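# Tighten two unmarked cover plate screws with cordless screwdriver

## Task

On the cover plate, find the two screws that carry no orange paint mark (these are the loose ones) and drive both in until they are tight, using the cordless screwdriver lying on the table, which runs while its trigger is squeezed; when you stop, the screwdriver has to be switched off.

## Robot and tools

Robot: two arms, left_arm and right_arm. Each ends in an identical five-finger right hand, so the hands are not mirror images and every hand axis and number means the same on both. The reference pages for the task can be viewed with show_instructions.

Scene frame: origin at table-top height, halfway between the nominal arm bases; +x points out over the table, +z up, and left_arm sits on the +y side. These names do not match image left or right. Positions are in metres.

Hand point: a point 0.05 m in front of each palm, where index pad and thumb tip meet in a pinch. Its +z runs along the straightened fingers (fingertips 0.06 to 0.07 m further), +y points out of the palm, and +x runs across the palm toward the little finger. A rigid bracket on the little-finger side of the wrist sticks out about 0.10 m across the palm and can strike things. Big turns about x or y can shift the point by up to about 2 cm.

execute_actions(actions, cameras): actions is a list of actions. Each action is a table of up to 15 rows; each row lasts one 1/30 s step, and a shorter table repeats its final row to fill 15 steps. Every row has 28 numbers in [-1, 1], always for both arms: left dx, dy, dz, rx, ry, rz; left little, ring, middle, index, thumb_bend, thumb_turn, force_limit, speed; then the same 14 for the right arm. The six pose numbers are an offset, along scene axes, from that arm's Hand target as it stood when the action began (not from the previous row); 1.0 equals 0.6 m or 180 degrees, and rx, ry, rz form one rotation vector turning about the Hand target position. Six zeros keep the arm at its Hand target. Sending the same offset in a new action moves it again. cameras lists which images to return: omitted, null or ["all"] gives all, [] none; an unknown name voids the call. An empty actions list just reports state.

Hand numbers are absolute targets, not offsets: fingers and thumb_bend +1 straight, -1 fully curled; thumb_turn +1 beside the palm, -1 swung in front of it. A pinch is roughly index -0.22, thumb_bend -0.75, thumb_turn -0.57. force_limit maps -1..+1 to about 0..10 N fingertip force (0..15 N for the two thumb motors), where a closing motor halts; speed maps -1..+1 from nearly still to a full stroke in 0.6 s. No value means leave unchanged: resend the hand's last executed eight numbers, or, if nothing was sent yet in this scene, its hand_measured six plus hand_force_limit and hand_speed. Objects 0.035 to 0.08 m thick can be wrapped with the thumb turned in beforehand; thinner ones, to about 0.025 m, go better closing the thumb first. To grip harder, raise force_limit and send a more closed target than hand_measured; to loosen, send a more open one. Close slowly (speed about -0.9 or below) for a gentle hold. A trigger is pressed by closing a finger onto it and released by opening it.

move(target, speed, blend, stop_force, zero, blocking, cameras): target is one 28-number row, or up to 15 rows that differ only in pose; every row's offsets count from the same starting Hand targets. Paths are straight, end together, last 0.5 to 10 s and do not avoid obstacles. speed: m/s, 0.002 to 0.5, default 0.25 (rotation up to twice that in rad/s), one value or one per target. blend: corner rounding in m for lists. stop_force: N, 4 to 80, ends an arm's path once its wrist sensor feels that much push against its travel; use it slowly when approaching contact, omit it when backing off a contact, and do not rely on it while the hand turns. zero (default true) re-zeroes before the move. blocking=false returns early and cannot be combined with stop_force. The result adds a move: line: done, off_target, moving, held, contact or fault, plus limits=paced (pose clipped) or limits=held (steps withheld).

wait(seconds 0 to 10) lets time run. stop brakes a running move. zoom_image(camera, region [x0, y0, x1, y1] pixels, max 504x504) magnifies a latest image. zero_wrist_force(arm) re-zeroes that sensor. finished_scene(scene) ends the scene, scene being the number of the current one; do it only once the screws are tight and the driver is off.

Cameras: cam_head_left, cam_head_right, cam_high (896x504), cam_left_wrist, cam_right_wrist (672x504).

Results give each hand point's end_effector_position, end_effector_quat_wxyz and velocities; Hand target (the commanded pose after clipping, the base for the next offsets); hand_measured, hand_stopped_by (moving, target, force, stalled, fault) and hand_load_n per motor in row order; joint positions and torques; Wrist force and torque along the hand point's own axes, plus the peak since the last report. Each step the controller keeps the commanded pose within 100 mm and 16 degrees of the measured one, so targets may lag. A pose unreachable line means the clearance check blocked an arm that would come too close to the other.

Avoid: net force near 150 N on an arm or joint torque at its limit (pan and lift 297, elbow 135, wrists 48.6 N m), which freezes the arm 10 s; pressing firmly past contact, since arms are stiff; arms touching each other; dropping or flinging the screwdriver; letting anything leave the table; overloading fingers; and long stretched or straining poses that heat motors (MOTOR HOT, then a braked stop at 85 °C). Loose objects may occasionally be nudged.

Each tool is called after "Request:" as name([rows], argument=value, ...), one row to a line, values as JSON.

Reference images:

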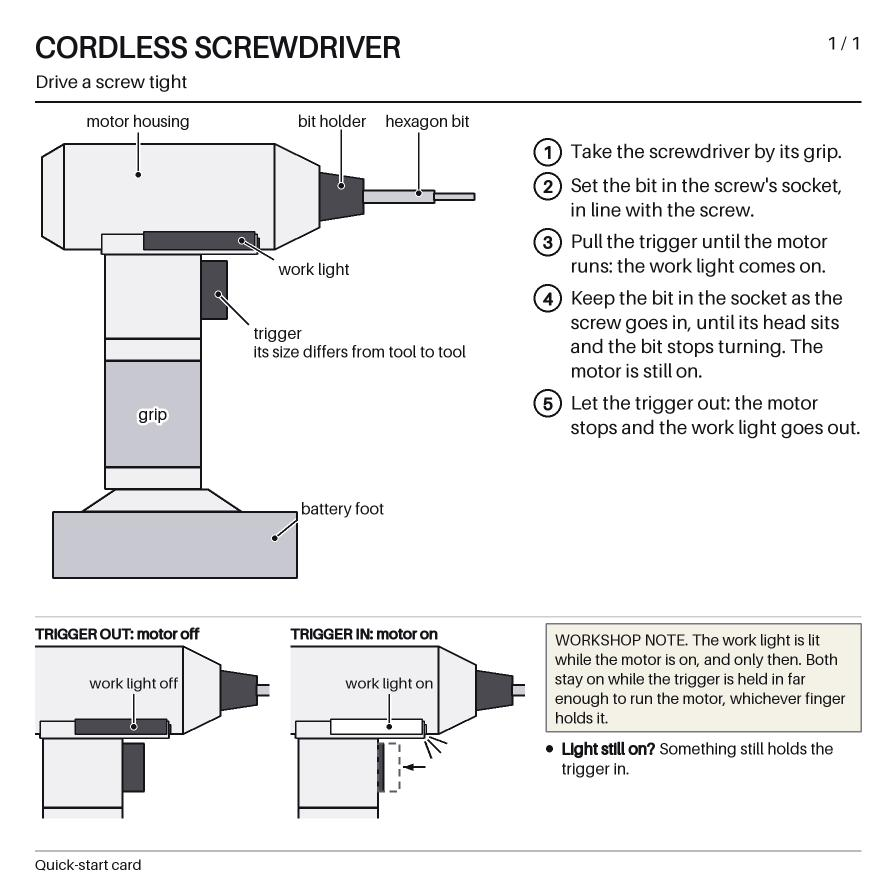

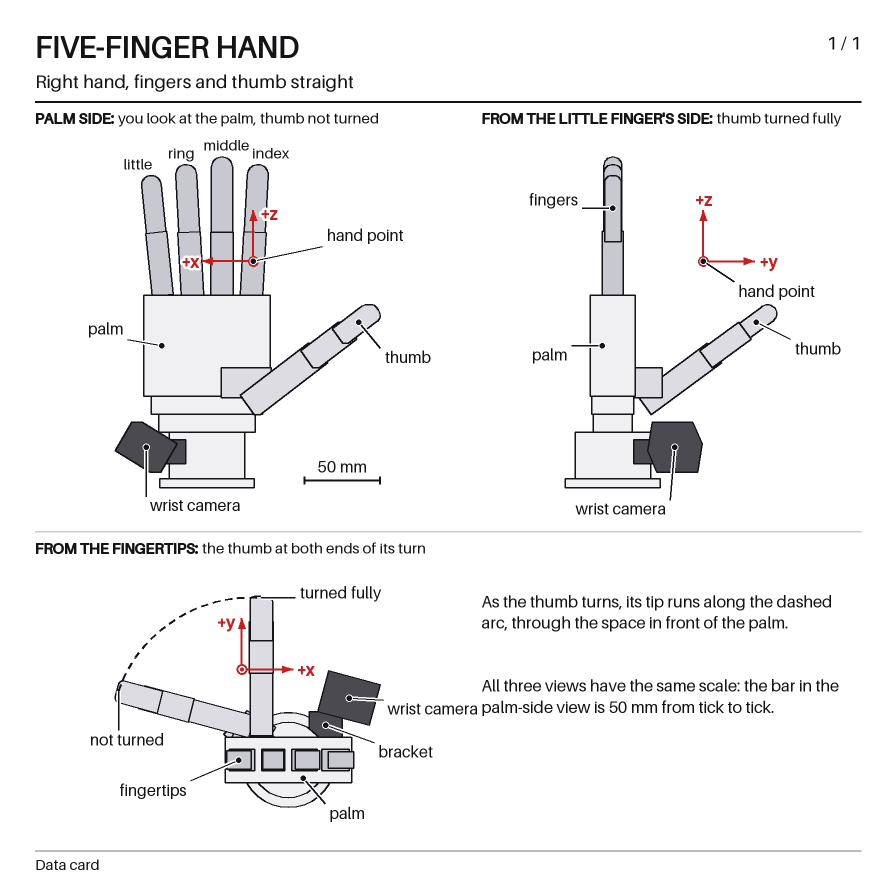

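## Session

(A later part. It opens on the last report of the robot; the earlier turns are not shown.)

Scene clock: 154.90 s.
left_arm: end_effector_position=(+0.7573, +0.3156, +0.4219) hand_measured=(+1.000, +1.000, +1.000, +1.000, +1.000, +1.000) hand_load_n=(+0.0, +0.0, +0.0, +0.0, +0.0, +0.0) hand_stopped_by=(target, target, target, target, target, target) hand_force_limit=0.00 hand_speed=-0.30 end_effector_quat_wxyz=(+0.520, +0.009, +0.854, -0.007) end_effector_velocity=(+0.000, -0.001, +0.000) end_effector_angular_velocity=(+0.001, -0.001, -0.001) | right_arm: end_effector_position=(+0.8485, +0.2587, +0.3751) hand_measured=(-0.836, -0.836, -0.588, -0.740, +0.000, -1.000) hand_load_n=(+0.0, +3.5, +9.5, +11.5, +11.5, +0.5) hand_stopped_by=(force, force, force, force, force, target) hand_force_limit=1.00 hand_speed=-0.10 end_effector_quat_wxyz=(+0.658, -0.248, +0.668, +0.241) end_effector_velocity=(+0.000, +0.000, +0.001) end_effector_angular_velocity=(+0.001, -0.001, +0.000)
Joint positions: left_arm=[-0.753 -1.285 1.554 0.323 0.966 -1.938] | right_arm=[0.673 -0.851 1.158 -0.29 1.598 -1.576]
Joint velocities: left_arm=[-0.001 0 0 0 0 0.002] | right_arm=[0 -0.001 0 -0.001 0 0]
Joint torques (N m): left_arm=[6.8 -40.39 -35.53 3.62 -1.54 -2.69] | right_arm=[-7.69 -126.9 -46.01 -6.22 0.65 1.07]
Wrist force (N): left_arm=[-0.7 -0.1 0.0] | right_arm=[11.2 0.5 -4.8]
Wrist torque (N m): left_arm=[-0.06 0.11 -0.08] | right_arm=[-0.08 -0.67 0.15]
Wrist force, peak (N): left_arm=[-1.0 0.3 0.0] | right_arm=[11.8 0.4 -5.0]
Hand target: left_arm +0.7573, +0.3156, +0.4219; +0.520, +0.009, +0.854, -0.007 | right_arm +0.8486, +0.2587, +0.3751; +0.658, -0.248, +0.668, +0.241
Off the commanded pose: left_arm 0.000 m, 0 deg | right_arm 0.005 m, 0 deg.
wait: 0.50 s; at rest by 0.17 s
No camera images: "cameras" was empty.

Request:
move(target=[0,0,0,0,0,0,1,1,1,1,1,1,0,-0.3,0.0029,0.0041,0,0,0,0,-0.99,-0.99,-0.99,-1,-0.6,-1,1.0,-0.1], speed=0.003, stop_force=10, zero=false, cameras=["cam_left_wrist"])

Request:
zoom_image(camera="cam_left_wrist", region=[325, 238, 349, 256])

Scene clock: 157.00 s.
left_arm: end_effector_position=(+0.7573, +0.3156, +0.4219) hand_measured=(+1.000, +1.000, +1.000, +1.000, +1.000, +1.000) hand_load_n=(+0.0, +0.0, +0.0, +0.0, +0.0, +0.0) hand_stopped_by=(target, target, target, target, target, target) hand_force_limit=0.00 hand_speed=-0.30 end_effector_quat_wxyz=(+0.520, +0.009, +0.854, -0.007) end_effector_velocity=(+0.000, +0.000, +0.000) end_effector_angular_velocity=(+0.001, +0.000, -0.001) | right_arm: end_effector_position=(+0.8503, +0.2612, +0.3750) hand_measured=(-0.836, -0.836, -0.588, -0.740, +0.000, -1.000) hand_load_n=(+0.5, +3.0, +9.5, +11.5, +12.0, +0.5) hand_stopped_by=(force, force, force, force, force, target) hand_force_limit=1.00 hand_speed=-0.10 end_effector_quat_wxyz=(+0.658, -0.249, +0.668, +0.241) end_effector_velocity=(+0.000, +0.000, +0.000) end_effector_angular_velocity=(+0.000, +0.000, +0.000)
Joint positions: left_arm=[-0.753 -1.285 1.554 0.323 0.966 -1.938] | right_arm=[0.674 -0.846 1.149 -0.286 1.598 -1.576]
Joint velocities: left_arm=[0 0 0 -0.001 0 0.001] | right_arm=[0 0 0 0 0 0]
Joint torques (N m): left_arm=[5.79 -39.84 -39.63 3.92 -1.91 -3.21] | right_arm=[6.49 -128.37 -46.54 -6.14 2.82 1.49]
Wrist force (N): left_arm=[-0.7 0.1 0.1] | right_arm=[12.3 2.7 -4.5]
Wrist torque (N m): left_arm=[-0.04 0.11 -0.07] | right_arm=[-0.24 -0.64 0.08]
Wrist force, peak (N): left_arm=[-1.0 -0.2 0.2] | right_arm=[15.7 1.3 -13.2]
Hand target: left_arm +0.7573, +0.3156, +0.4219; +0.520, +0.009, +0.854, -0.007 | right_arm +0.8503, +0.2612, +0.3751; +0.658, -0.248, +0.668, +0.241
Off the commanded pose: left_arm 0.000 m, 0 deg | right_arm 0.000 m, 0 deg.
move: done
Images, in order (width x height): cam_left_wrist 672x504.

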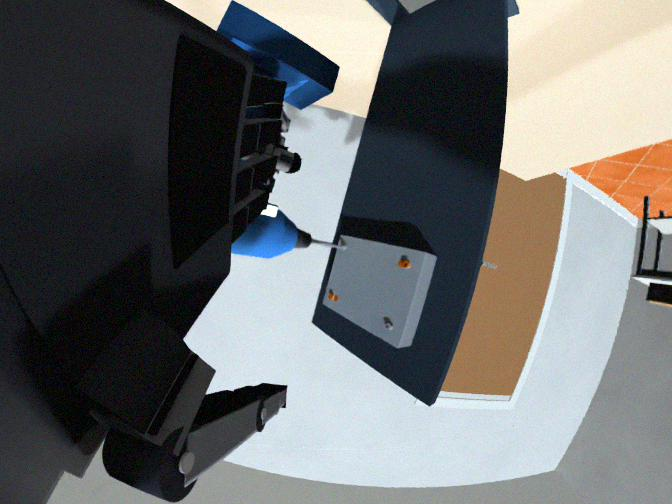

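Scaled by 21.000 from the camera's 672x504 image, which has a finer 960x720 frame.

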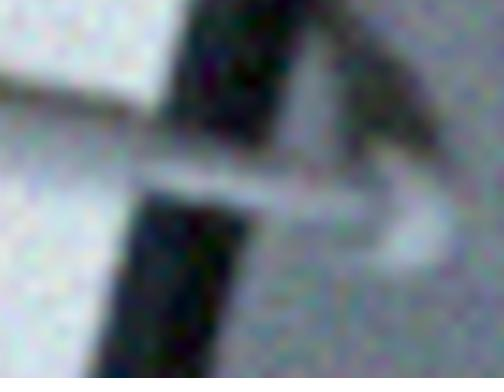

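Request:
move(target=[0,0,0,0,0,0,1,1,1,1,1,1,0,-0.3,0.0087,0.0122,0,0,0,0,-0.99,-0.99,-0.99,-1,-0.6,-1,1.0,-0.1], speed=0.003, stop_force=10, zero=false, cameras=["cam_left_wrist"])

Request:
zoom_image(camera="cam_left_wrist", region=[325, 238, 349, 256])

Request:
wait(seconds=0.5, cameras=[])

Scene clock: 158.70 s.
left_arm: end_effector_position=(+0.7573, +0.3156, +0.4219) hand_measured=(+1.000, +1.000, +1.000, +1.000, +1.000, +1.000) hand_load_n=(+0.0, +0.0, +0.0, +0.0, +0.0, +0.0) hand_stopped_by=(target, target, target, target, target, target) hand_force_limit=0.00 hand_speed=-0.30 end_effector_quat_wxyz=(+0.520, +0.009, +0.854, -0.007) end_effector_velocity=(+0.000, +0.000, +0.000) end_effector_angular_velocity=(+0.000, +0.000, +0.000) | right_arm: end_effector_position=(+0.8511, +0.2624, +0.3750) hand_measured=(-0.836, -0.836, -0.588, -0.740, +0.000, -1.000) hand_load_n=(+0.0, +2.5, +9.0, +12.0, +12.0, -0.5) hand_stopped_by=(force, force, force, force, force, target) hand_force_limit=1.00 hand_speed=-0.10 end_effector_quat_wxyz=(+0.658, -0.248, +0.668, +0.241) end_effector_velocity=(+0.000, +0.000, +0.000) end_effector_angular_velocity=(+0.000, +0.000, +0.000)
Joint positions: left_arm=[-0.753 -1.285 1.554 0.323 0.966 -1.938] | right_arm=[0.674 -0.843 1.144 -0.284 1.599 -1.576]
Joint velocities: left_arm=[0 0 0 0 0 0] | right_arm=[0 0 0 0 0 0]
Joint torques (N m): left_arm=[4.53 -44.56 -42.7 3.43 -1.01 -2.01] | right_arm=[0.24 -132.59 -50.57 -8.52 0.81 1.51]
Wrist force (N): left_arm=[-0.5 -0.1 -0.1] | right_arm=[15.9 0.7 -10.8]
Wrist torque (N m): left_arm=[-0.05 0.08 -0.06] | right_arm=[-0.20 -0.85 -0.76]
Wrist force, peak (N): left_arm=[-1.0 -0.2 0.1] | right_arm=[17.3 -0.3 -16.0]
Hand target: left_arm +0.7573, +0.3156, +0.4219; +0.520, +0.009, +0.854, -0.007 | right_arm +0.8512, +0.2623, +0.3751; +0.658, -0.248, +0.668, +0.241
Off the commanded pose: left_arm 0.000 m, 0 deg | right_arm 0.008 m, 0 deg.
move: contact (right_arm)
Images, in order (width x height): cam_left_wrist 672x504.

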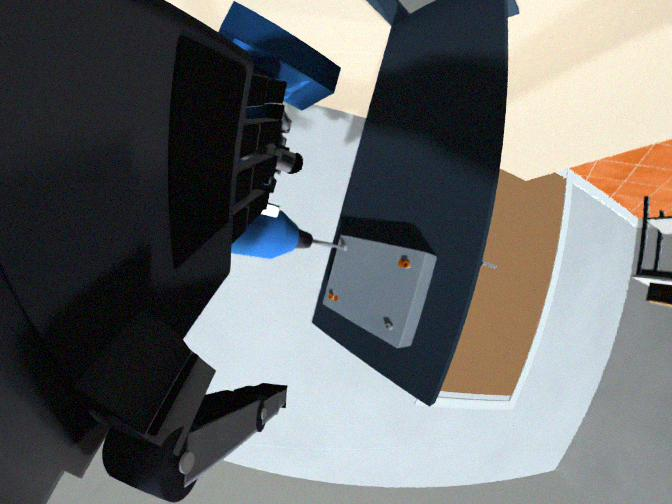

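Scaled by 21.000 from the camera's 672x504 image, which has a finer 960x720 frame.

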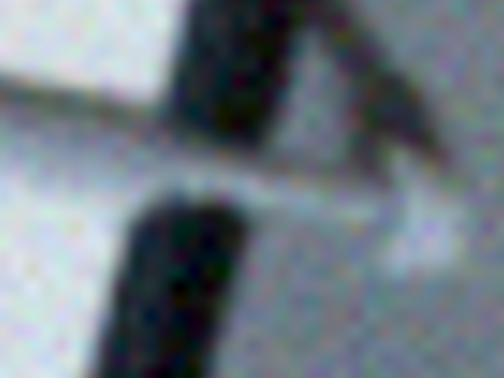

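Scene clock: 159.20 s.
left_arm: end_effector_position=(+0.7573, +0.3156, +0.4219) hand_measured=(+1.000, +1.000, +1.000, +1.000, +1.000, +1.000) hand_load_n=(+0.0, +0.0, +0.0, +0.0, +0.0, +0.0) hand_stopped_by=(target, target, target, target, target, target) hand_force_limit=0.00 hand_speed=-0.30 end_effector_quat_wxyz=(+0.520, +0.009, +0.854, -0.007) end_effector_velocity=(+0.000, -0.001, +0.000) end_effector_angular_velocity=(+0.002, +0.000, -0.002) | right_arm: end_effector_position=(+0.8511, +0.2624, +0.3750) hand_measured=(-0.836, -0.836, -0.588, -0.740, +0.000, -1.000) hand_load_n=(+0.0, +3.0, +9.0, +11.5, +12.0, +0.0) hand_stopped_by=(force, force, force, force, force, target) hand_force_limit=1.00 hand_speed=-0.10 end_effector_quat_wxyz=(+0.658, -0.249, +0.668, +0.241) end_effector_velocity=(+0.000, +0.000, -0.002) end_effector_angular_velocity=(-0.001, +0.001, +0.000)
Joint positions: left_arm=[-0.753 -1.285 1.554 0.323 0.966 -1.938] | right_arm=[0.674 -0.843 1.144 -0.284 1.599 -1.576]
Joint velocities: left_arm=[-0.001 0 0 0 0 0.002] | right_arm=[0 0.001 0 0 0 0]
Joint torques (N m): left_arm=[6.76 -42.8 -45.02 3.2 -1.14 -2.8] | right_arm=[-5.08 -132.77 -51.51 -8.12 0.77 1.49]
Wrist force (N): left_arm=[-0.6 -0.2 0.0] | right_arm=[15.6 0.8 -11.5]
Wrist torque (N m): left_arm=[-0.06 0.10 -0.08] | right_arm=[-0.14 -0.77 -0.77]
Wrist force, peak (N): left_arm=[-0.9 0.1 0.3] | right_arm=[16.1 1.0 -11.6]
Hand target: left_arm +0.7573, +0.3156, +0.4219; +0.520, +0.009, +0.854, -0.007 | right_arm +0.8512, +0.2623, +0.3751; +0.658, -0.248, +0.668, +0.241
Off the commanded pose: left_arm 0.000 m, 0 deg | right_arm 0.008 m, 0 deg.
wait: 0.50 s; at rest by 0.17 s
No camera images: "cameras" was empty.

Request:
move(target=[0,0,0,0,0,0,1,1,1,1,1,1,0,-0.3,0.0058,0.0081,0,0,0,0,-0.99,-0.99,-0.99,-1,-0.6,-1,1.0,-0.1], speed=0.003, stop_force=8, cameras=[])

Request:
wait(seconds=0.7, cameras=[])

Scene clock: 160.27 s.
left_arm: end_effector_position=(+0.7573, +0.3156, +0.4219) hand_measured=(+1.000, +1.000, +1.000, +1.000, +1.000, +1.000) hand_load_n=(+0.0, +0.0, +0.0, +0.0, +0.0, +0.0) hand_stopped_by=(target, target, target, target, target, target) hand_force_limit=0.00 hand_speed=-0.30 end_effector_quat_wxyz=(+0.520, +0.009, +0.854, -0.007) end_effector_velocity=(+0.000, +0.001, -0.001) end_effector_angular_velocity=(+0.001, +0.001, +0.001) | right_arm: end_effector_position=(+0.8513, +0.2625, +0.3751) hand_measured=(-0.836, -0.836, -0.588, -0.740, +0.000, -1.000) hand_load_n=(+0.0, +2.5, +9.0, +12.0, +12.5, -0.5) hand_stopped_by=(force, force, force, force, force, target) hand_force_limit=1.00 hand_speed=-0.10 end_effector_quat_wxyz=(+0.658, -0.248, +0.668, +0.241) end_effector_velocity=(+0.000, +0.000, +0.002) end_effector_angular_velocity=(+0.001, -0.001, +0.000)
Joint positions: left_arm=[-0.753 -1.285 1.554 0.323 0.966 -1.938] | right_arm=[0.674 -0.843 1.144 -0.284 1.599 -1.576]
Joint velocities: left_arm=[0.001 0.001 0 0.001 0 -0.001] | right_arm=[0 -0.001 0 0 0 0]
Joint torques (N m): left_arm=[4.41 -41.22 -46.3 2.59 -1.8 -2.12] | right_arm=[-3.98 -134.92 -53.26 -9.94 1.91 1.41]
Wrist force (N): left_arm=[-0.6 0.0 0.0] | right_arm=[18.6 -0.2 -17.6]
Wrist torque (N m): left_arm=[-0.04 0.10 -0.07] | right_arm=[-0.03 -0.86 -0.71]
Wrist force, peak (N): left_arm=[-1.0 0.2 -0.2] | right_arm=[19.9 -1.6 -22.5]
Hand target: left_arm +0.7573, +0.3156, +0.4219; +0.520, +0.009, +0.854, -0.007 | right_arm +0.8513, +0.2625, +0.3751; +0.658, -0.248, +0.668, +0.241
Off the commanded pose: left_arm 0.000 m, 0 deg | right_arm 0.006 m, 0 deg.
move: contact (right_arm)
No camera images: "cameras" was empty.

Scene clock: 160.97 s.
left_arm: end_effector_position=(+0.7573, +0.3156, +0.4219) hand_measured=(+1.000, +1.000, +1.000, +1.000, +1.000, +1.000) hand_load_n=(+0.0, +0.0, +0.0, +0.0, +0.0, +0.0) hand_stopped_by=(target, target, target, target, target, target) hand_force_limit=0.00 hand_speed=-0.30 end_effector_quat_wxyz=(+0.520, +0.009, +0.854, -0.007) end_effector_velocity=(+0.000, +0.001, +0.000) end_effector_angular_velocity=(+0.000, +0.000, +0.001) | right_arm: end_effector_position=(+0.8513, +0.2625, +0.3751) hand_measured=(-0.836, -0.836, -0.588, -0.740, +0.000, -1.000) hand_load_n=(+0.0, +2.5, +9.0, +12.0, +12.5, -0.5) hand_stopped_by=(force, force, force, force, force, target) hand_force_limit=1.00 hand_speed=-0.10 end_effector_quat_wxyz=(+0.658, -0.248, +0.668, +0.241) end_effector_velocity=(+0.000, +0.000, +0.000) end_effector_angular_velocity=(+0.000, +0.000, +0.000)
Joint positions: left_arm=[-0.753 -1.285 1.554 0.323 0.966 -1.938] | right_arm=[0.674 -0.843 1.144 -0.284 1.599 -1.576]
Joint velocities: left_arm=[0.001 0 0 0 0 0.001] | right_arm=[0 0 0 0.001 0 0]
Joint torques (N m): left_arm=[3.22 -44.14 -46.29 3.22 -0.84 -2.27] | right_arm=[-3.14 -134.36 -54.85 -9.27 1.77 1.39]
Wrist force (N): left_arm=[-0.6 0.2 -0.1] | right_arm=[18.7 -0.3 -16.7]
Wrist torque (N m): left_arm=[0.00 0.11 -0.07] | right_arm=[-0.11 -0.90 -0.71]
Wrist force, peak (N): left_arm=[-1.1 -0.1 -0.2] | right_arm=[18.9 -0.4 -17.1]
Hand target: left_arm +0.7573, +0.3156, +0.4219; +0.520, +0.009, +0.854, -0.007 | right_arm +0.8513, +0.2625, +0.3751; +0.658, -0.248, +0.668, +0.241
Off the commanded pose: left_arm 0.000 m, 0 deg | right_arm 0.006 m, 0 deg.
wait: 0.70 s; at rest by 0.17 s
No camera images: "cameras" was empty.

Request:
execute_actions([
  [[0,0,0,0,0,0,1,1,1,1,1,1,0,-0.3,0,0,0,0,0,0,-0.99,-0.99,-0.99,0.3,-0.6,-1,0.6,-0.8]],
  [[0,0,0,0,0,0,1,1,1,1,1,1,0,-0.3,0,0,0,0,0,0,-0.99,-0.99,-0.99,0.3,-0.6,-1,0.6,-0.8]],
  [[0,0,0,0,0,0,1,1,1,1,1,1,0,-0.3,0,0,0,0,0,0,-0.99,-0.99,-0.99,0.3,-0.6,-1,0.6,-0.8]],
], cameras=[])

Request:
move(target=[0,0,0,0,0,0,1,1,1,1,1,1,0,-0.3,-0.0290,-0.0407,0,0,0,0,-0.99,-0.99,-0.99,0.3,-0.6,-1,0.6,-0.8], speed=0.03, cameras=["cam_left_wrist"])

Request:
zoom_image(camera="cam_left_wrist", region=[322, 238, 352, 260])

Request:
zoom_image(camera="cam_left_wrist", region=[318, 230, 418, 340])

Scene clock: 164.53 s.
left_arm: end_effector_position=(+0.7573, +0.3156, +0.4219) hand_measured=(+1.000, +1.000, +1.000, +1.000, +1.000, +1.000) hand_load_n=(+0.0, +0.0, +0.0, +0.0, +0.0, +0.0) hand_stopped_by=(target, target, target, target, target, target) hand_force_limit=0.00 hand_speed=-0.30 end_effector_quat_wxyz=(+0.520, +0.009, +0.854, -0.007) end_effector_velocity=(+0.000, -0.001, +0.000) end_effector_angular_velocity=(+0.000, +0.000, -0.001) | right_arm: end_effector_position=(+0.8513, +0.2625, +0.3751) hand_measured=(-0.836, -0.836, -0.588, +0.300, +0.000, -1.000) hand_load_n=(+0.0, +3.5, +9.5, +0.0, +12.0, +0.5) hand_stopped_by=(force, force, force, target, force, target) hand_force_limit=0.60 hand_speed=-0.80 end_effector_quat_wxyz=(+0.658, -0.248, +0.668, +0.241) end_effector_velocity=(+0.000, +0.000, +0.001) end_effector_angular_velocity=(+0.001, -0.001, +0.000)
Joint positions: left_arm=[-0.753 -1.285 1.554 0.323 0.966 -1.938] | right_arm=[0.674 -0.843 1.144 -0.284 1.599 -1.576]
Joint velocities: left_arm=[-0.001 0 0 -0.001 0.001 0] | right_arm=[0 -0.001 0 0 0 0]
Joint torques (N m): left_arm=[-0.79 -45.81 -48.9 1.48 -1.64 -2.4] | right_arm=[-3.13 -110.03 -43.25 -2.69 1.84 1.49]
Wrist force (N): left_arm=[-0.6 0.0 0.3] | right_arm=[9.7 2.4 0.2]
Wrist torque (N m): left_arm=[-0.06 0.08 -0.07] | right_arm=[-0.12 -0.67 0.14]
Wrist force, peak (N): left_arm=[-1.1 0.3 -0.1] | right_arm=[18.9 -2.8 -17.4]
Hand target: left_arm +0.7573, +0.3156, +0.4219; +0.520, +0.009, +0.854, -0.007 | right_arm +0.8513, +0.2625, +0.3751; +0.658, -0.248, +0.668, +0.241
Off the commanded pose: left_arm 0.000 m, 0 deg | right_arm 0.000 m, 0 deg.
No camera images: "cameras" was empty.

Scene clock: 165.83 s.
left_arm: end_effector_position=(+0.7573, +0.3156, +0.4219) hand_measured=(+1.000, +1.000, +1.000, +1.000, +1.000, +1.000) hand_load_n=(+0.0, +0.0, +0.0, +0.0, +0.0, +0.0) hand_stopped_by=(target, target, target, target, target, target) hand_force_limit=0.00 hand_speed=-0.30 end_effector_quat_wxyz=(+0.520, +0.009, +0.854, -0.007) end_effector_velocity=(+0.000, +0.000, +0.000) end_effector_angular_velocity=(+0.000, +0.000, -0.001) | right_arm: end_effector_position=(+0.8339, +0.2380, +0.3751) hand_measured=(-0.836, -0.836, -0.588, +0.300, +0.000, -1.000) hand_load_n=(+0.0, +3.5, +9.5, +0.0, +11.0, +1.0) hand_stopped_by=(force, force, force, target, force, target) hand_force_limit=0.60 hand_speed=-0.80 end_effector_quat_wxyz=(+0.659, -0.248, +0.668, +0.241) end_effector_velocity=(+0.001, +0.001, +0.000) end_effector_angular_velocity=(+0.000, +0.000, +0.000)
Joint positions: left_arm=[-0.753 -1.285 1.554 0.323 0.966 -1.938] | right_arm=[0.667 -0.894 1.232 -0.321 1.592 -1.576]
Joint velocities: left_arm=[-0.001 -0.001 0 0.001 0 0] | right_arm=[0 0.002 -0.003 0.002 0 0]
Joint torques (N m): left_arm=[-1.79 -45.36 -47.45 1.24 -1.36 -1.91] | right_arm=[-2.23 -105.26 -55.78 -1.72 0.07 -1.28]
Wrist force (N): left_arm=[-0.4 0.1 0.1] | right_arm=[11.0 0.9 0.3]
Wrist torque (N m): left_arm=[-0.03 0.06 -0.06] | right_arm=[-0.06 -0.52 0.15]
Wrist force, peak (N): left_arm=[-1.1 -0.1 0.0] | right_arm=[16.1 0.9 -0.7]
Hand target: left_arm +0.7573, +0.3156, +0.4219; +0.520, +0.009, +0.854, -0.007 | right_arm +0.8338, +0.2380, +0.3750; +0.658, -0.248, +0.668, +0.241
Off the commanded pose: left_arm 0.000 m, 0 deg | right_arm 0.000 m, 0 deg.
move: done
Images, in order (width x height): cam_left_wrist 672x504.

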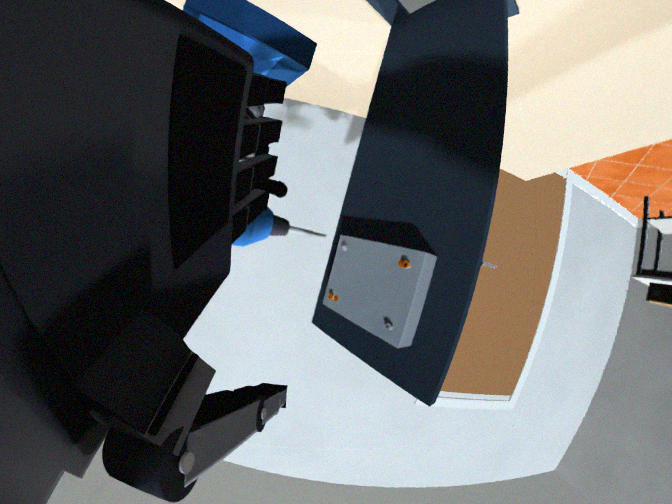

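Scaled by 16.800 from the camera's 672x504 image, which has a finer 960x720 frame.

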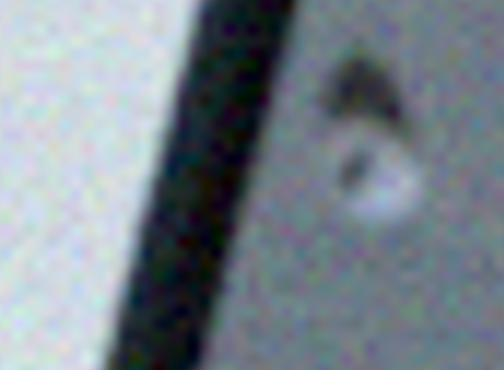

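Scaled by 4.582 from the camera's 672x504 image, which has a finer 960x720 frame.

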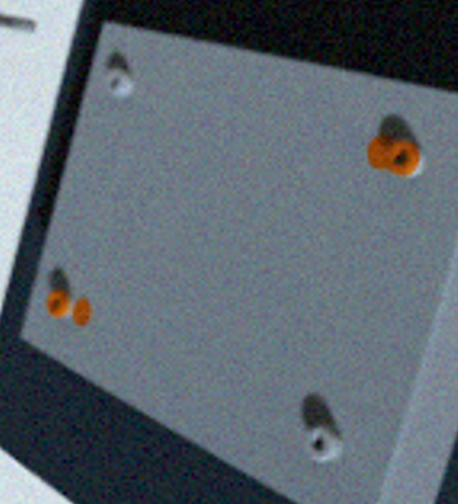

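Request:
move([
  [0,0,0,0,0,0,1,1,1,1,1,1,0,-0.3,-0.08,-0.09,0,0,0,0,-0.99,-0.99,-0.99,0.3,-0.6,-1,0.6,-0.8],
  [0,0,0,0,0,0,1,1,1,1,1,1,0,-0.3,-0.223,-0.1467,-0.08,0.0048,-0.0028,0,-0.99,-0.99,-0.99,0.3,-0.6,-1,0.6,-0.8],
  [0,0,0,0,0,0,1,1,1,1,1,1,0,-0.3,-0.223,-0.1467,-0.36,0.0048,-0.0028,0,-0.99,-0.99,-0.99,0.3,-0.6,-1,0.6,-0.8],
], speed=0.15, blend=[0.03,0.03,0], cameras=["cam_high","cam_head_right"])

Scene clock: 169.67 s.
left_arm: end_effector_position=(+0.7573, +0.3156, +0.4219) hand_measured=(+1.000, +1.000, +1.000, +1.000, +1.000, +1.000) hand_load_n=(+0.0, +0.0, +0.0, +0.0, +0.0, +0.0) hand_stopped_by=(target, target, target, target, target, target) hand_force_limit=0.00 hand_speed=-0.30 end_effector_quat_wxyz=(+0.520, +0.009, +0.854, -0.007) end_effector_velocity=(+0.000, +0.000, +0.000) end_effector_angular_velocity=(-0.002, +0.000, +0.000) | right_arm: end_effector_position=(+0.7000, +0.1500, +0.1591) hand_measured=(-0.836, -0.836, -0.588, +0.300, +0.000, -1.000) hand_load_n=(+0.0, +3.5, +9.5, +0.0, +11.5, +1.0) hand_stopped_by=(force, force, force, target, force, target) hand_force_limit=0.60 hand_speed=-0.80 end_effector_quat_wxyz=(+0.663, -0.245, +0.664, +0.245) end_effector_velocity=(+0.000, +0.000, +0.000) end_effector_angular_velocity=(+0.000, +0.000, +0.000)
Joint positions: left_arm=[-0.753 -1.285 1.554 0.323 0.966 -1.938] | right_arm=[0.698 -0.909 1.724 -0.814 1.622 -1.57]
Joint velocities: left_arm=[0 0 0 0 0.001 -0.001] | right_arm=[0 0 0 0 0 0]
Joint torques (N m): left_arm=[-1.39 -44.57 -46.67 0.63 -1.48 -1.6] | right_arm=[-8.47 -95.31 -41.59 -4.66 1.66 0.33]
Wrist force (N): left_arm=[-0.7 0.0 -0.2] | right_arm=[11.4 0.9 -0.2]
Wrist torque (N m): left_arm=[-0.02 0.11 -0.07] | right_arm=[-0.03 -0.56 0.17]
Wrist force, peak (N): left_arm=[-1.2 0.0 0.3] | right_arm=[15.0 0.6 0.0]
Hand target: left_arm +0.7573, +0.3156, +0.4219; +0.520, +0.009, +0.854, -0.007 | right_arm +0.7000, +0.1500, +0.1590; +0.663, -0.245, +0.664, +0.245
Off the commanded pose: left_arm 0.000 m, 0 deg | right_arm 0.000 m, 0 deg.
move: done
Images, in order (width x height): cam_head_right 896x504, cam_high 896x504.

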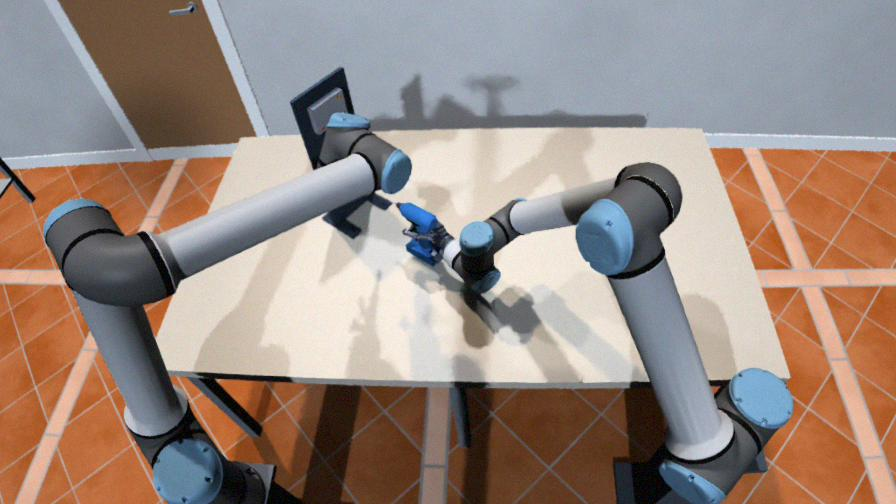

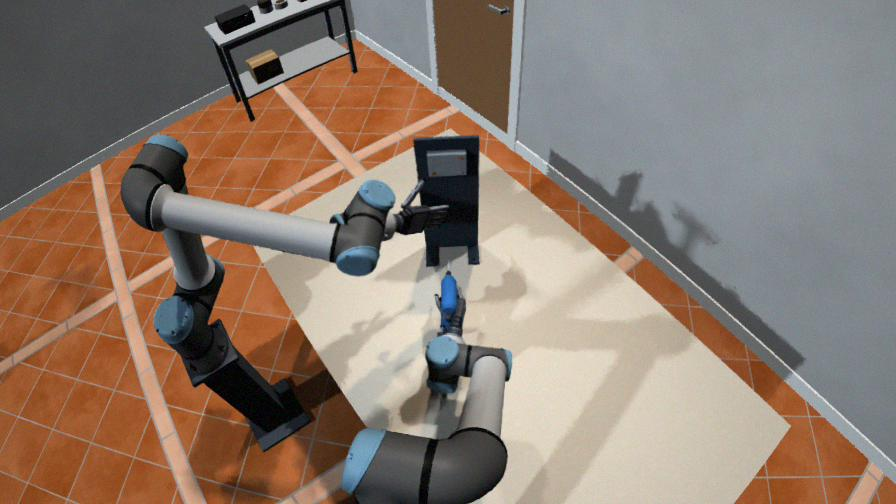

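Request:
move(target=[0,0,0,0,0,0,1,1,1,1,1,1,0,-0.3,0,0,-0.045,0,0,0,-0.99,-0.99,-0.99,0.3,-0.6,-1,0.6,-0.8], speed=0.03, cameras=[])

Request:
move(target=[0,0,0,0,0,0,1,1,1,1,1,1,0,-0.3,0,0,-0.03,0,0,0,-0.99,-0.99,-0.99,0.3,-0.6,-1,0.6,-0.8], speed=0.004, stop_force=5, cameras=["cam_left_wrist","cam_right_wrist","cam_head_right"])

Scene clock: 171.00 s.
left_arm: end_effector_position=(+0.7573, +0.3156, +0.4219) hand_measured=(+1.000, +1.000, +1.000, +1.000, +1.000, +1.000) hand_load_n=(+0.0, +0.0, +0.0, +0.0, +0.0, -0.5) hand_stopped_by=(target, target, target, target, target, target) hand_force_limit=0.00 hand_speed=-0.30 end_effector_quat_wxyz=(+0.520, +0.009, +0.854, -0.007) end_effector_velocity=(+0.000, +0.000, +0.001) end_effector_angular_velocity=(-0.001, +0.000, +0.000) | right_arm: end_effector_position=(+0.7001, +0.1500, +0.1320) hand_measured=(-0.836, -0.836, -0.588, +0.300, +0.000, -1.000) hand_load_n=(+0.0, +5.0, +9.0, +0.0, +11.5, +0.5) hand_stopped_by=(force, force, force, target, force, target) hand_force_limit=0.60 hand_speed=-0.80 end_effector_quat_wxyz=(+0.663, -0.245, +0.664, +0.245) end_effector_velocity=(-0.001, +0.000, +0.001) end_effector_angular_velocity=(-0.002, +0.002, +0.000)
Joint positions: left_arm=[-0.753 -1.285 1.554 0.323 0.966 -1.938] | right_arm=[0.698 -0.876 1.728 -0.852 1.622 -1.57]
Joint velocities: left_arm=[0 -0.001 0 0.001 0 -0.001] | right_arm=[0 -0.002 0 0.005 0 0]
Joint torques (N m): left_arm=[-2.69 -44.19 -47.27 0.25 -1.68 -1.37] | right_arm=[11.74 -105.9 -27.2 -1.59 2.22 0.1]
Wrist force (N): left_arm=[-0.9 -0.2 0.2] | right_arm=[6.6 0.8 0.5]
Wrist torque (N m): left_arm=[-0.08 0.13 -0.10] | right_arm=[-0.09 -0.70 -0.01]
Wrist force, peak (N): left_arm=[-0.9 -0.3 0.1] | right_arm=[11.7 0.9 0.0]
Hand target: left_arm +0.7573, +0.3156, +0.4219; +0.520, +0.009, +0.854, -0.007 | right_arm +0.7000, +0.1500, +0.1321; +0.663, -0.245, +0.664, +0.245
Off the commanded pose: left_arm 0.000 m, 0 deg | right_arm 0.000 m, 0 deg.
move: done
No camera images: "cameras" was empty.

Scene clock: 172.10 s.
left_arm: end_effector_position=(+0.7573, +0.3156, +0.4219) hand_measured=(+1.000, +1.000, +1.000, +1.000, +1.000, +1.000) hand_load_n=(+0.0, +0.0, +0.0, +0.0, +0.0, +0.0) hand_stopped_by=(target, target, target, target, target, target) hand_force_limit=0.00 hand_speed=-0.30 end_effector_quat_wxyz=(+0.520, +0.009, +0.854, -0.007) end_effector_velocity=(+0.000, +0.000, +0.000) end_effector_angular_velocity=(+0.000, +0.000, -0.001) | right_arm: end_effector_position=(+0.7001, +0.1500, +0.1307) hand_measured=(-0.836, -0.836, -0.588, +0.300, +0.000, -1.000) hand_load_n=(+1.0, +6.0, +9.0, +0.0, +11.5, +1.0) hand_stopped_by=(force, force, force, target, force, target) hand_force_limit=0.60 hand_speed=-0.80 end_effector_quat_wxyz=(+0.663, -0.245, +0.664, +0.245) end_effector_velocity=(+0.000, +0.000, +0.001) end_effector_angular_velocity=(+0.001, -0.001, +0.000)
Joint positions: left_arm=[-0.753 -1.285 1.554 0.323 0.966 -1.938] | right_arm=[0.698 -0.874 1.728 -0.854 1.622 -1.57]
Joint velocities: left_arm=[0 0 0 0 0.001 0.001] | right_arm=[0 -0.001 0 0 0 0]
Joint torques (N m): left_arm=[-4 -43.57 -46.52 0.05 -0.75 -1.73] | right_arm=[12.34 -102.07 -28.71 0.08 2.13 0.33]
Wrist force (N): left_arm=[-0.1 0.0 0.1] | right_arm=[3.6 0.1 0.7]
Wrist torque (N m): left_arm=[-0.04 0.01 -0.05] | right_arm=[-0.28 -0.90 -0.09]
Wrist force, peak (N): left_arm=[-0.9 -0.1 -0.4] | right_arm=[7.3 -0.4 0.2]
Hand target: left_arm +0.7573, +0.3156, +0.4219; +0.520, +0.009, +0.854, -0.007 | right_arm +0.7001, +0.1500, +0.1307; +0.663, -0.245, +0.664, +0.245
Off the commanded pose: left_arm 0.000 m, 0 deg | right_arm 0.017 m, 0 deg.
move: contact (right_arm)
Images, in order (width x height): cam_head_right 896x504, cam_left_wrist 672x504, cam_right_wrist 672x504.

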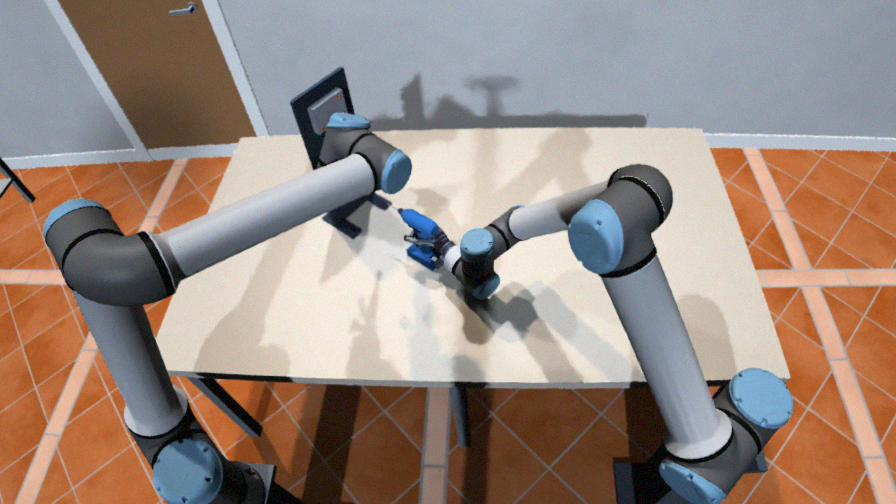

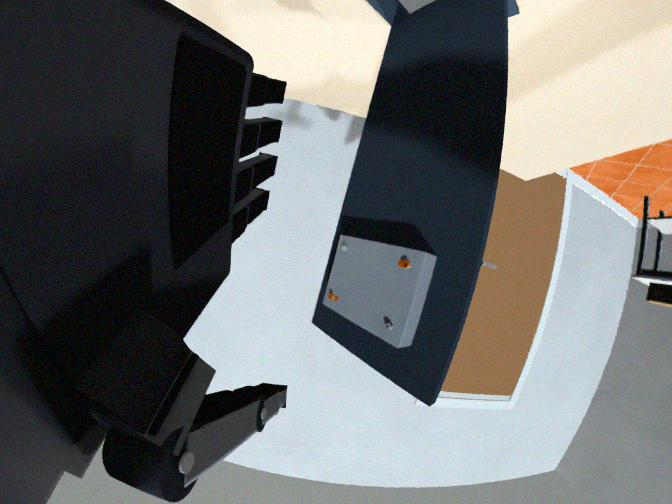

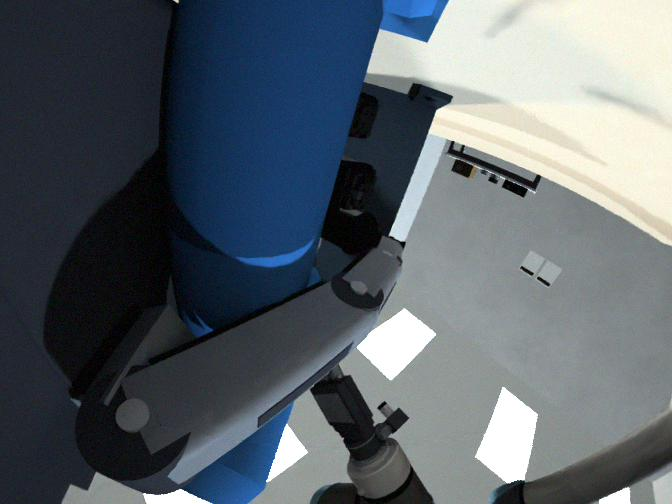

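Request:
zoom_image(camera="cam_head_right", region=[360, 180, 520, 300])

Scaled by 3.150.

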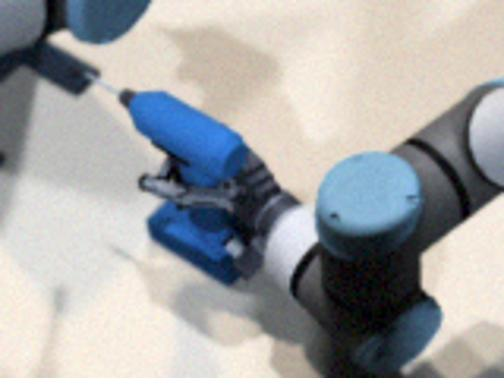

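Request:
move(target=[0,0,0,0,0,0,1,1,1,1,1,1,0,-0.3,0,0,-0.015,0,0,0,-0.99,-0.99,-0.99,0.3,-0.6,-1,0.6,-0.8], speed=0.003, stop_force=5, cameras=[])

Scene clock: 173.10 s.
left_arm: end_effector_position=(+0.7573, +0.3156, +0.4219) hand_measured=(+1.000, +1.000, +1.000, +1.000, +1.000, +1.000) hand_load_n=(+0.0, +0.0, +0.0, +0.0, +0.0, +0.0) hand_stopped_by=(target, target, target, target, target, target) hand_force_limit=0.00 hand_speed=-0.30 end_effector_quat_wxyz=(+0.520, +0.009, +0.854, -0.007) end_effector_velocity=(+0.000, +0.000, +0.000) end_effector_angular_velocity=(+0.000, +0.000, +0.000) | right_arm: end_effector_position=(+0.7001, +0.1500, +0.1305) hand_measured=(-0.836, -0.836, -0.588, +0.300, +0.000, -1.000) hand_load_n=(+1.0, +6.5, +9.5, +0.0, +11.5, +0.5) hand_stopped_by=(force, force, force, target, force, target) hand_force_limit=0.60 hand_speed=-0.80 end_effector_quat_wxyz=(+0.663, -0.245, +0.664, +0.245) end_effector_velocity=(+0.000, +0.000, +0.000) end_effector_angular_velocity=(+0.000, +0.000, +0.000)
Joint positions: left_arm=[-0.753 -1.285 1.554 0.323 0.966 -1.938] | right_arm=[0.698 -0.874 1.728 -0.854 1.622 -1.57]
Joint velocities: left_arm=[0 0 0 0 0 -0.001] | right_arm=[0 0 0 0 0 0]
Joint torques (N m): left_arm=[-1.36 -45.12 -46.35 -0.19 -1.26 -1.68] | right_arm=[11.52 -98.73 -29.52 1.01 2.33 0.08]
Wrist force (N): left_arm=[-0.6 0.1 -0.2] | right_arm=[-0.1 0.2 -1.3]
Wrist torque (N m): left_arm=[-0.01 0.11 -0.07] | right_arm=[-0.17 -0.66 -0.24]
Wrist force, peak (N): left_arm=[-1.1 0.1 0.0] | right_arm=[4.3 -0.2 0.8]
Hand target: left_arm +0.7573, +0.3156, +0.4219; +0.520, +0.009, +0.854, -0.007 | right_arm +0.7001, +0.1500, +0.1306; +0.663, -0.245, +0.664, +0.245
Off the commanded pose: left_arm 0.000 m, 0 deg | right_arm 0.009 m, 0 deg.
move: contact (right_arm)
No camera images: "cameras" was empty.

Request:
execute_actions([
  [[0,0,0,0,0,0,1,1,1,1,1,1,0,-0.3,0,0,0,0,0,0,-0.7,-0.7,-0.45,0.3,0.1,-1,0.6,-0.7]],
  [[0,0,0,0,0,0,1,1,1,1,1,1,0,-0.3,0,0,0,0,0,0,-0.7,-0.7,-0.45,0.3,0.1,-1,0.6,-0.7]],
], cameras=["cam_right_wrist","cam_head_right"])

Request:
zoom_image(camera="cam_head_right", region=[360, 180, 520, 300])

Scene clock: 174.43 s.
left_arm: end_effector_position=(+0.7573, +0.3156, +0.4219) hand_measured=(+1.000, +1.000, +1.000, +1.000, +1.000, +1.000) hand_load_n=(+0.0, +0.0, +0.0, +0.0, +0.0, +0.0) hand_stopped_by=(target, target, target, target, target, target) hand_force_limit=0.00 hand_speed=-0.30 end_effector_quat_wxyz=(+0.520, +0.009, +0.854, -0.007) end_effector_velocity=(+0.000, +0.000, +0.000) end_effector_angular_velocity=(+0.000, +0.000, +0.000) | right_arm: end_effector_position=(+0.7001, +0.1500, +0.1306) hand_measured=(-0.700, -0.700, -0.450, +0.300, +0.100, -1.000) hand_load_n=(+0.0, +0.0, +0.0, +0.0, +0.0, +0.0) hand_stopped_by=(target, target, target, target, target, target) hand_force_limit=0.60 hand_speed=-0.70 end_effector_quat_wxyz=(+0.663, -0.245, +0.664, +0.245) end_effector_velocity=(+0.000, +0.000, +0.001) end_effector_angular_velocity=(+0.001, -0.001, +0.000)
Joint positions: left_arm=[-0.753 -1.285 1.554 0.323 0.966 -1.938] | right_arm=[0.698 -0.874 1.728 -0.854 1.622 -1.57]
Joint velocities: left_arm=[0 0 0 0.001 0 0] | right_arm=[0 -0.001 0 -0.001 0 0]
Joint torques (N m): left_arm=[-4.72 -45.61 -46.63 -0.78 -1.43 -0.56] | right_arm=[12.08 -101.95 -28.05 -4.11 2.02 -0.09]
Wrist force (N): left_arm=[-0.7 0.1 -0.3] | right_arm=[2.1 -1.0 -1.0]
Wrist torque (N m): left_arm=[-0.01 0.12 -0.08] | right_arm=[-0.26 -0.17 -0.12]
Wrist force, peak (N): left_arm=[-1.1 0.2 -0.5] | right_arm=[7.5 -0.2 -2.1]
Hand target: left_arm +0.7573, +0.3156, +0.4219; +0.520, +0.009, +0.854, -0.007 | right_arm +0.7001, +0.1500, +0.1306; +0.663, -0.245, +0.664, +0.245
Off the commanded pose: left_arm 0.000 m, 0 deg | right_arm 0.000 m, 0 deg.
Images, in order (width x height): cam_head_right 896x504, cam_right_wrist 672x504.

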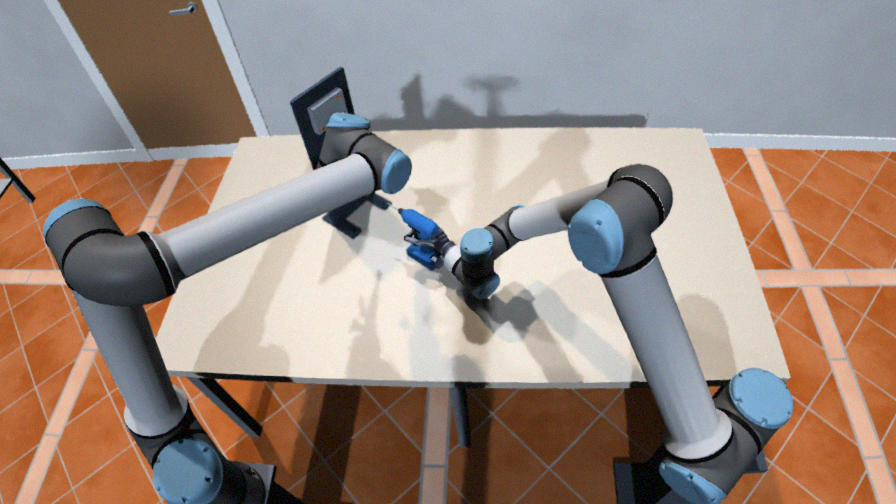

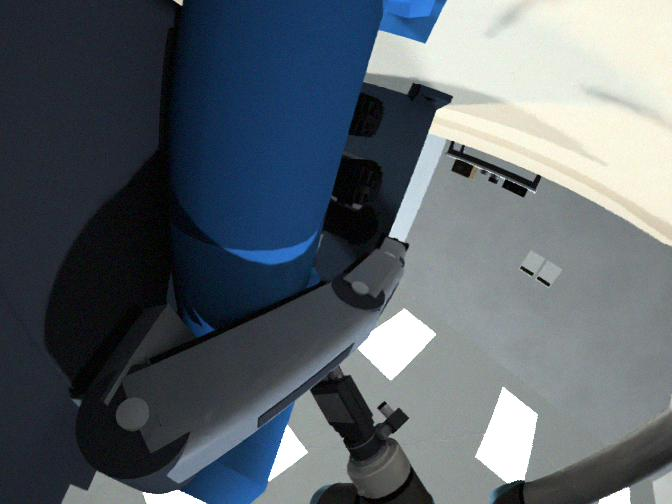

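Scaled by 3.150.

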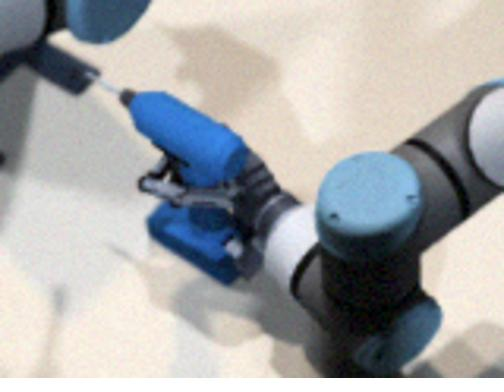

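Request:
execute_actions([
  [[0,0,0,0,0,0,1,1,1,1,1,1,0,-0.3,0,0,0,0,0,0,-0.3,-0.3,-0.2,0.5,0.5,-1,0.6,-0.7]],
  [[0,0,0,0,0,0,1,1,1,1,1,1,0,-0.3,0,0,0,0,0,0,-0.3,-0.3,-0.2,0.5,0.5,-1,0.6,-0.7]],
], cameras=[])

Request:
move(target=[0,0,0,0,0,0,1,1,1,1,1,1,0,-0.3,0,0,-0.01,0,0,0,-0.3,-0.3,-0.2,0.5,0.5,-1,0.6,-0.7], speed=0.01, stop_force=4, cameras=["cam_right_wrist","cam_head_right"])

Request:
zoom_image(camera="cam_head_right", region=[360, 180, 520, 300])

Scene clock: 176.17 s.
left_arm: end_effector_position=(+0.7573, +0.3156, +0.4219) hand_measured=(+1.000, +1.000, +1.000, +1.000, +1.000, +1.000) hand_load_n=(+0.0, +0.0, +0.0, +0.0, +0.0, +0.0) hand_stopped_by=(target, target, target, target, target, target) hand_force_limit=0.00 hand_speed=-0.30 end_effector_quat_wxyz=(+0.520, +0.009, +0.854, -0.007) end_effector_velocity=(+0.000, +0.000, +0.000) end_effector_angular_velocity=(-0.001, +0.000, +0.001) | right_arm: end_effector_position=(+0.7001, +0.1500, +0.1306) hand_measured=(-0.300, -0.300, -0.200, +0.500, +0.500, -1.000) hand_load_n=(+0.0, +0.0, +0.0, -0.5, +0.0, +0.0) hand_stopped_by=(target, target, target, target, target, target) hand_force_limit=0.60 hand_speed=-0.70 end_effector_quat_wxyz=(+0.663, -0.245, +0.664, +0.245) end_effector_velocity=(+0.000, +0.000, -0.001) end_effector_angular_velocity=(-0.001, +0.001, +0.000)
Joint positions: left_arm=[-0.753 -1.285 1.554 0.323 0.966 -1.938] | right_arm=[0.698 -0.874 1.728 -0.854 1.622 -1.57]
Joint velocities: left_arm=[0 0 0 0 -0.001 -0.002] | right_arm=[0 0 0 0.001 0 0]
Joint torques (N m): left_arm=[-4.56 -45.61 -45.24 -1.2 -0.88 -1.36] | right_arm=[11.92 -100.47 -25.97 -2.91 1.71 0.13]
Wrist force (N): left_arm=[-0.7 0.4 0.1] | right_arm=[2.0 -1.0 -0.8]
Wrist torque (N m): left_arm=[0.01 0.12 -0.07] | right_arm=[-0.27 -0.15 -0.13]
Wrist force, peak (N): left_arm=[-0.9 0.4 0.0] | right_arm=[2.6 -0.7 -1.1]
Hand target: left_arm +0.7573, +0.3156, +0.4219; +0.520, +0.009, +0.854, -0.007 | right_arm +0.7001, +0.1500, +0.1306; +0.663, -0.245, +0.664, +0.245
Off the commanded pose: left_arm 0.000 m, 0 deg | right_arm 0.000 m, 0 deg.
No camera images: "cameras" was empty.

Scene clock: 177.40 s.
left_arm: end_effector_position=(+0.7573, +0.3156, +0.4219) hand_measured=(+1.000, +1.000, +1.000, +1.000, +1.000, +1.000) hand_load_n=(+0.0, +0.0, +0.0, +0.0, +0.0, +0.0) hand_stopped_by=(target, target, target, target, target, target) hand_force_limit=0.00 hand_speed=-0.30 end_effector_quat_wxyz=(+0.520, +0.009, +0.854, -0.007) end_effector_velocity=(+0.000, +0.000, +0.000) end_effector_angular_velocity=(+0.000, +0.000, +0.000) | right_arm: end_effector_position=(+0.7001, +0.1500, +0.1245) hand_measured=(-0.300, -0.300, -0.200, +0.500, +0.500, -1.000) hand_load_n=(+0.0, +0.0, +0.0, +0.0, +0.0, +0.0) hand_stopped_by=(target, target, target, target, target, target) hand_force_limit=0.60 hand_speed=-0.70 end_effector_quat_wxyz=(+0.663, -0.245, +0.664, +0.245) end_effector_velocity=(+0.000, +0.000, +0.001) end_effector_angular_velocity=(+0.001, -0.001, +0.000)
Joint positions: left_arm=[-0.753 -1.285 1.554 0.323 0.966 -1.938] | right_arm=[0.698 -0.866 1.729 -0.862 1.622 -1.57]
Joint velocities: left_arm=[0 0 0 0 0 0] | right_arm=[0 -0.001 0 0.001 0 0]
Joint torques (N m): left_arm=[-5.21 -46.6 -45.72 -1.51 -1.28 -0.78] | right_arm=[13.43 -102.08 -26.05 -0.25 2.25 0.1]
Wrist force (N): left_arm=[-0.4 0.0 0.1] | right_arm=[1.9 -0.6 -0.8]
Wrist torque (N m): left_arm=[-0.05 0.06 -0.06] | right_arm=[-0.21 -0.15 -0.12]
Wrist force, peak (N): left_arm=[-0.9 0.4 -0.3] | right_arm=[2.5 -0.5 -1.1]
Hand target: left_arm +0.7573, +0.3156, +0.4219; +0.520, +0.009, +0.854, -0.007 | right_arm +0.7001, +0.1500, +0.1246; +0.663, -0.245, +0.664, +0.245
Off the commanded pose: left_arm 0.000 m, 0 deg | right_arm 0.000 m, 0 deg.
move: done
Images, in order (width x height): cam_head_right 896x504, cam_right_wrist 672x504.

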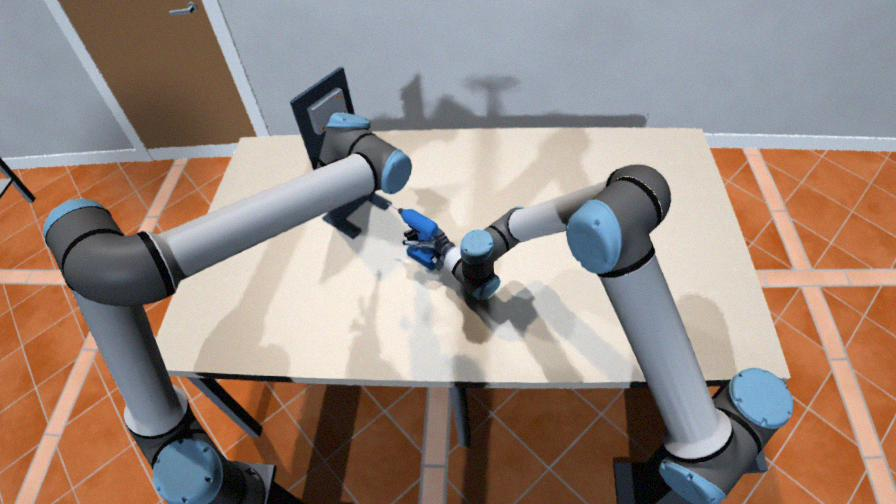

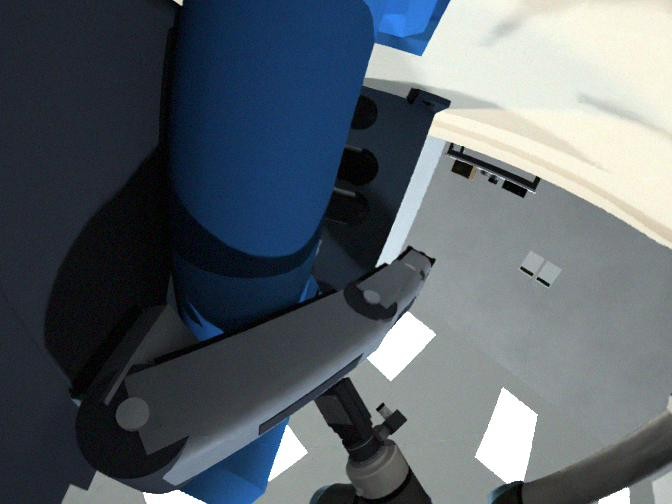

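Scaled by 3.150.

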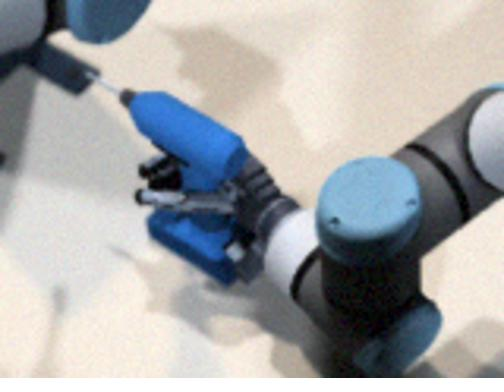

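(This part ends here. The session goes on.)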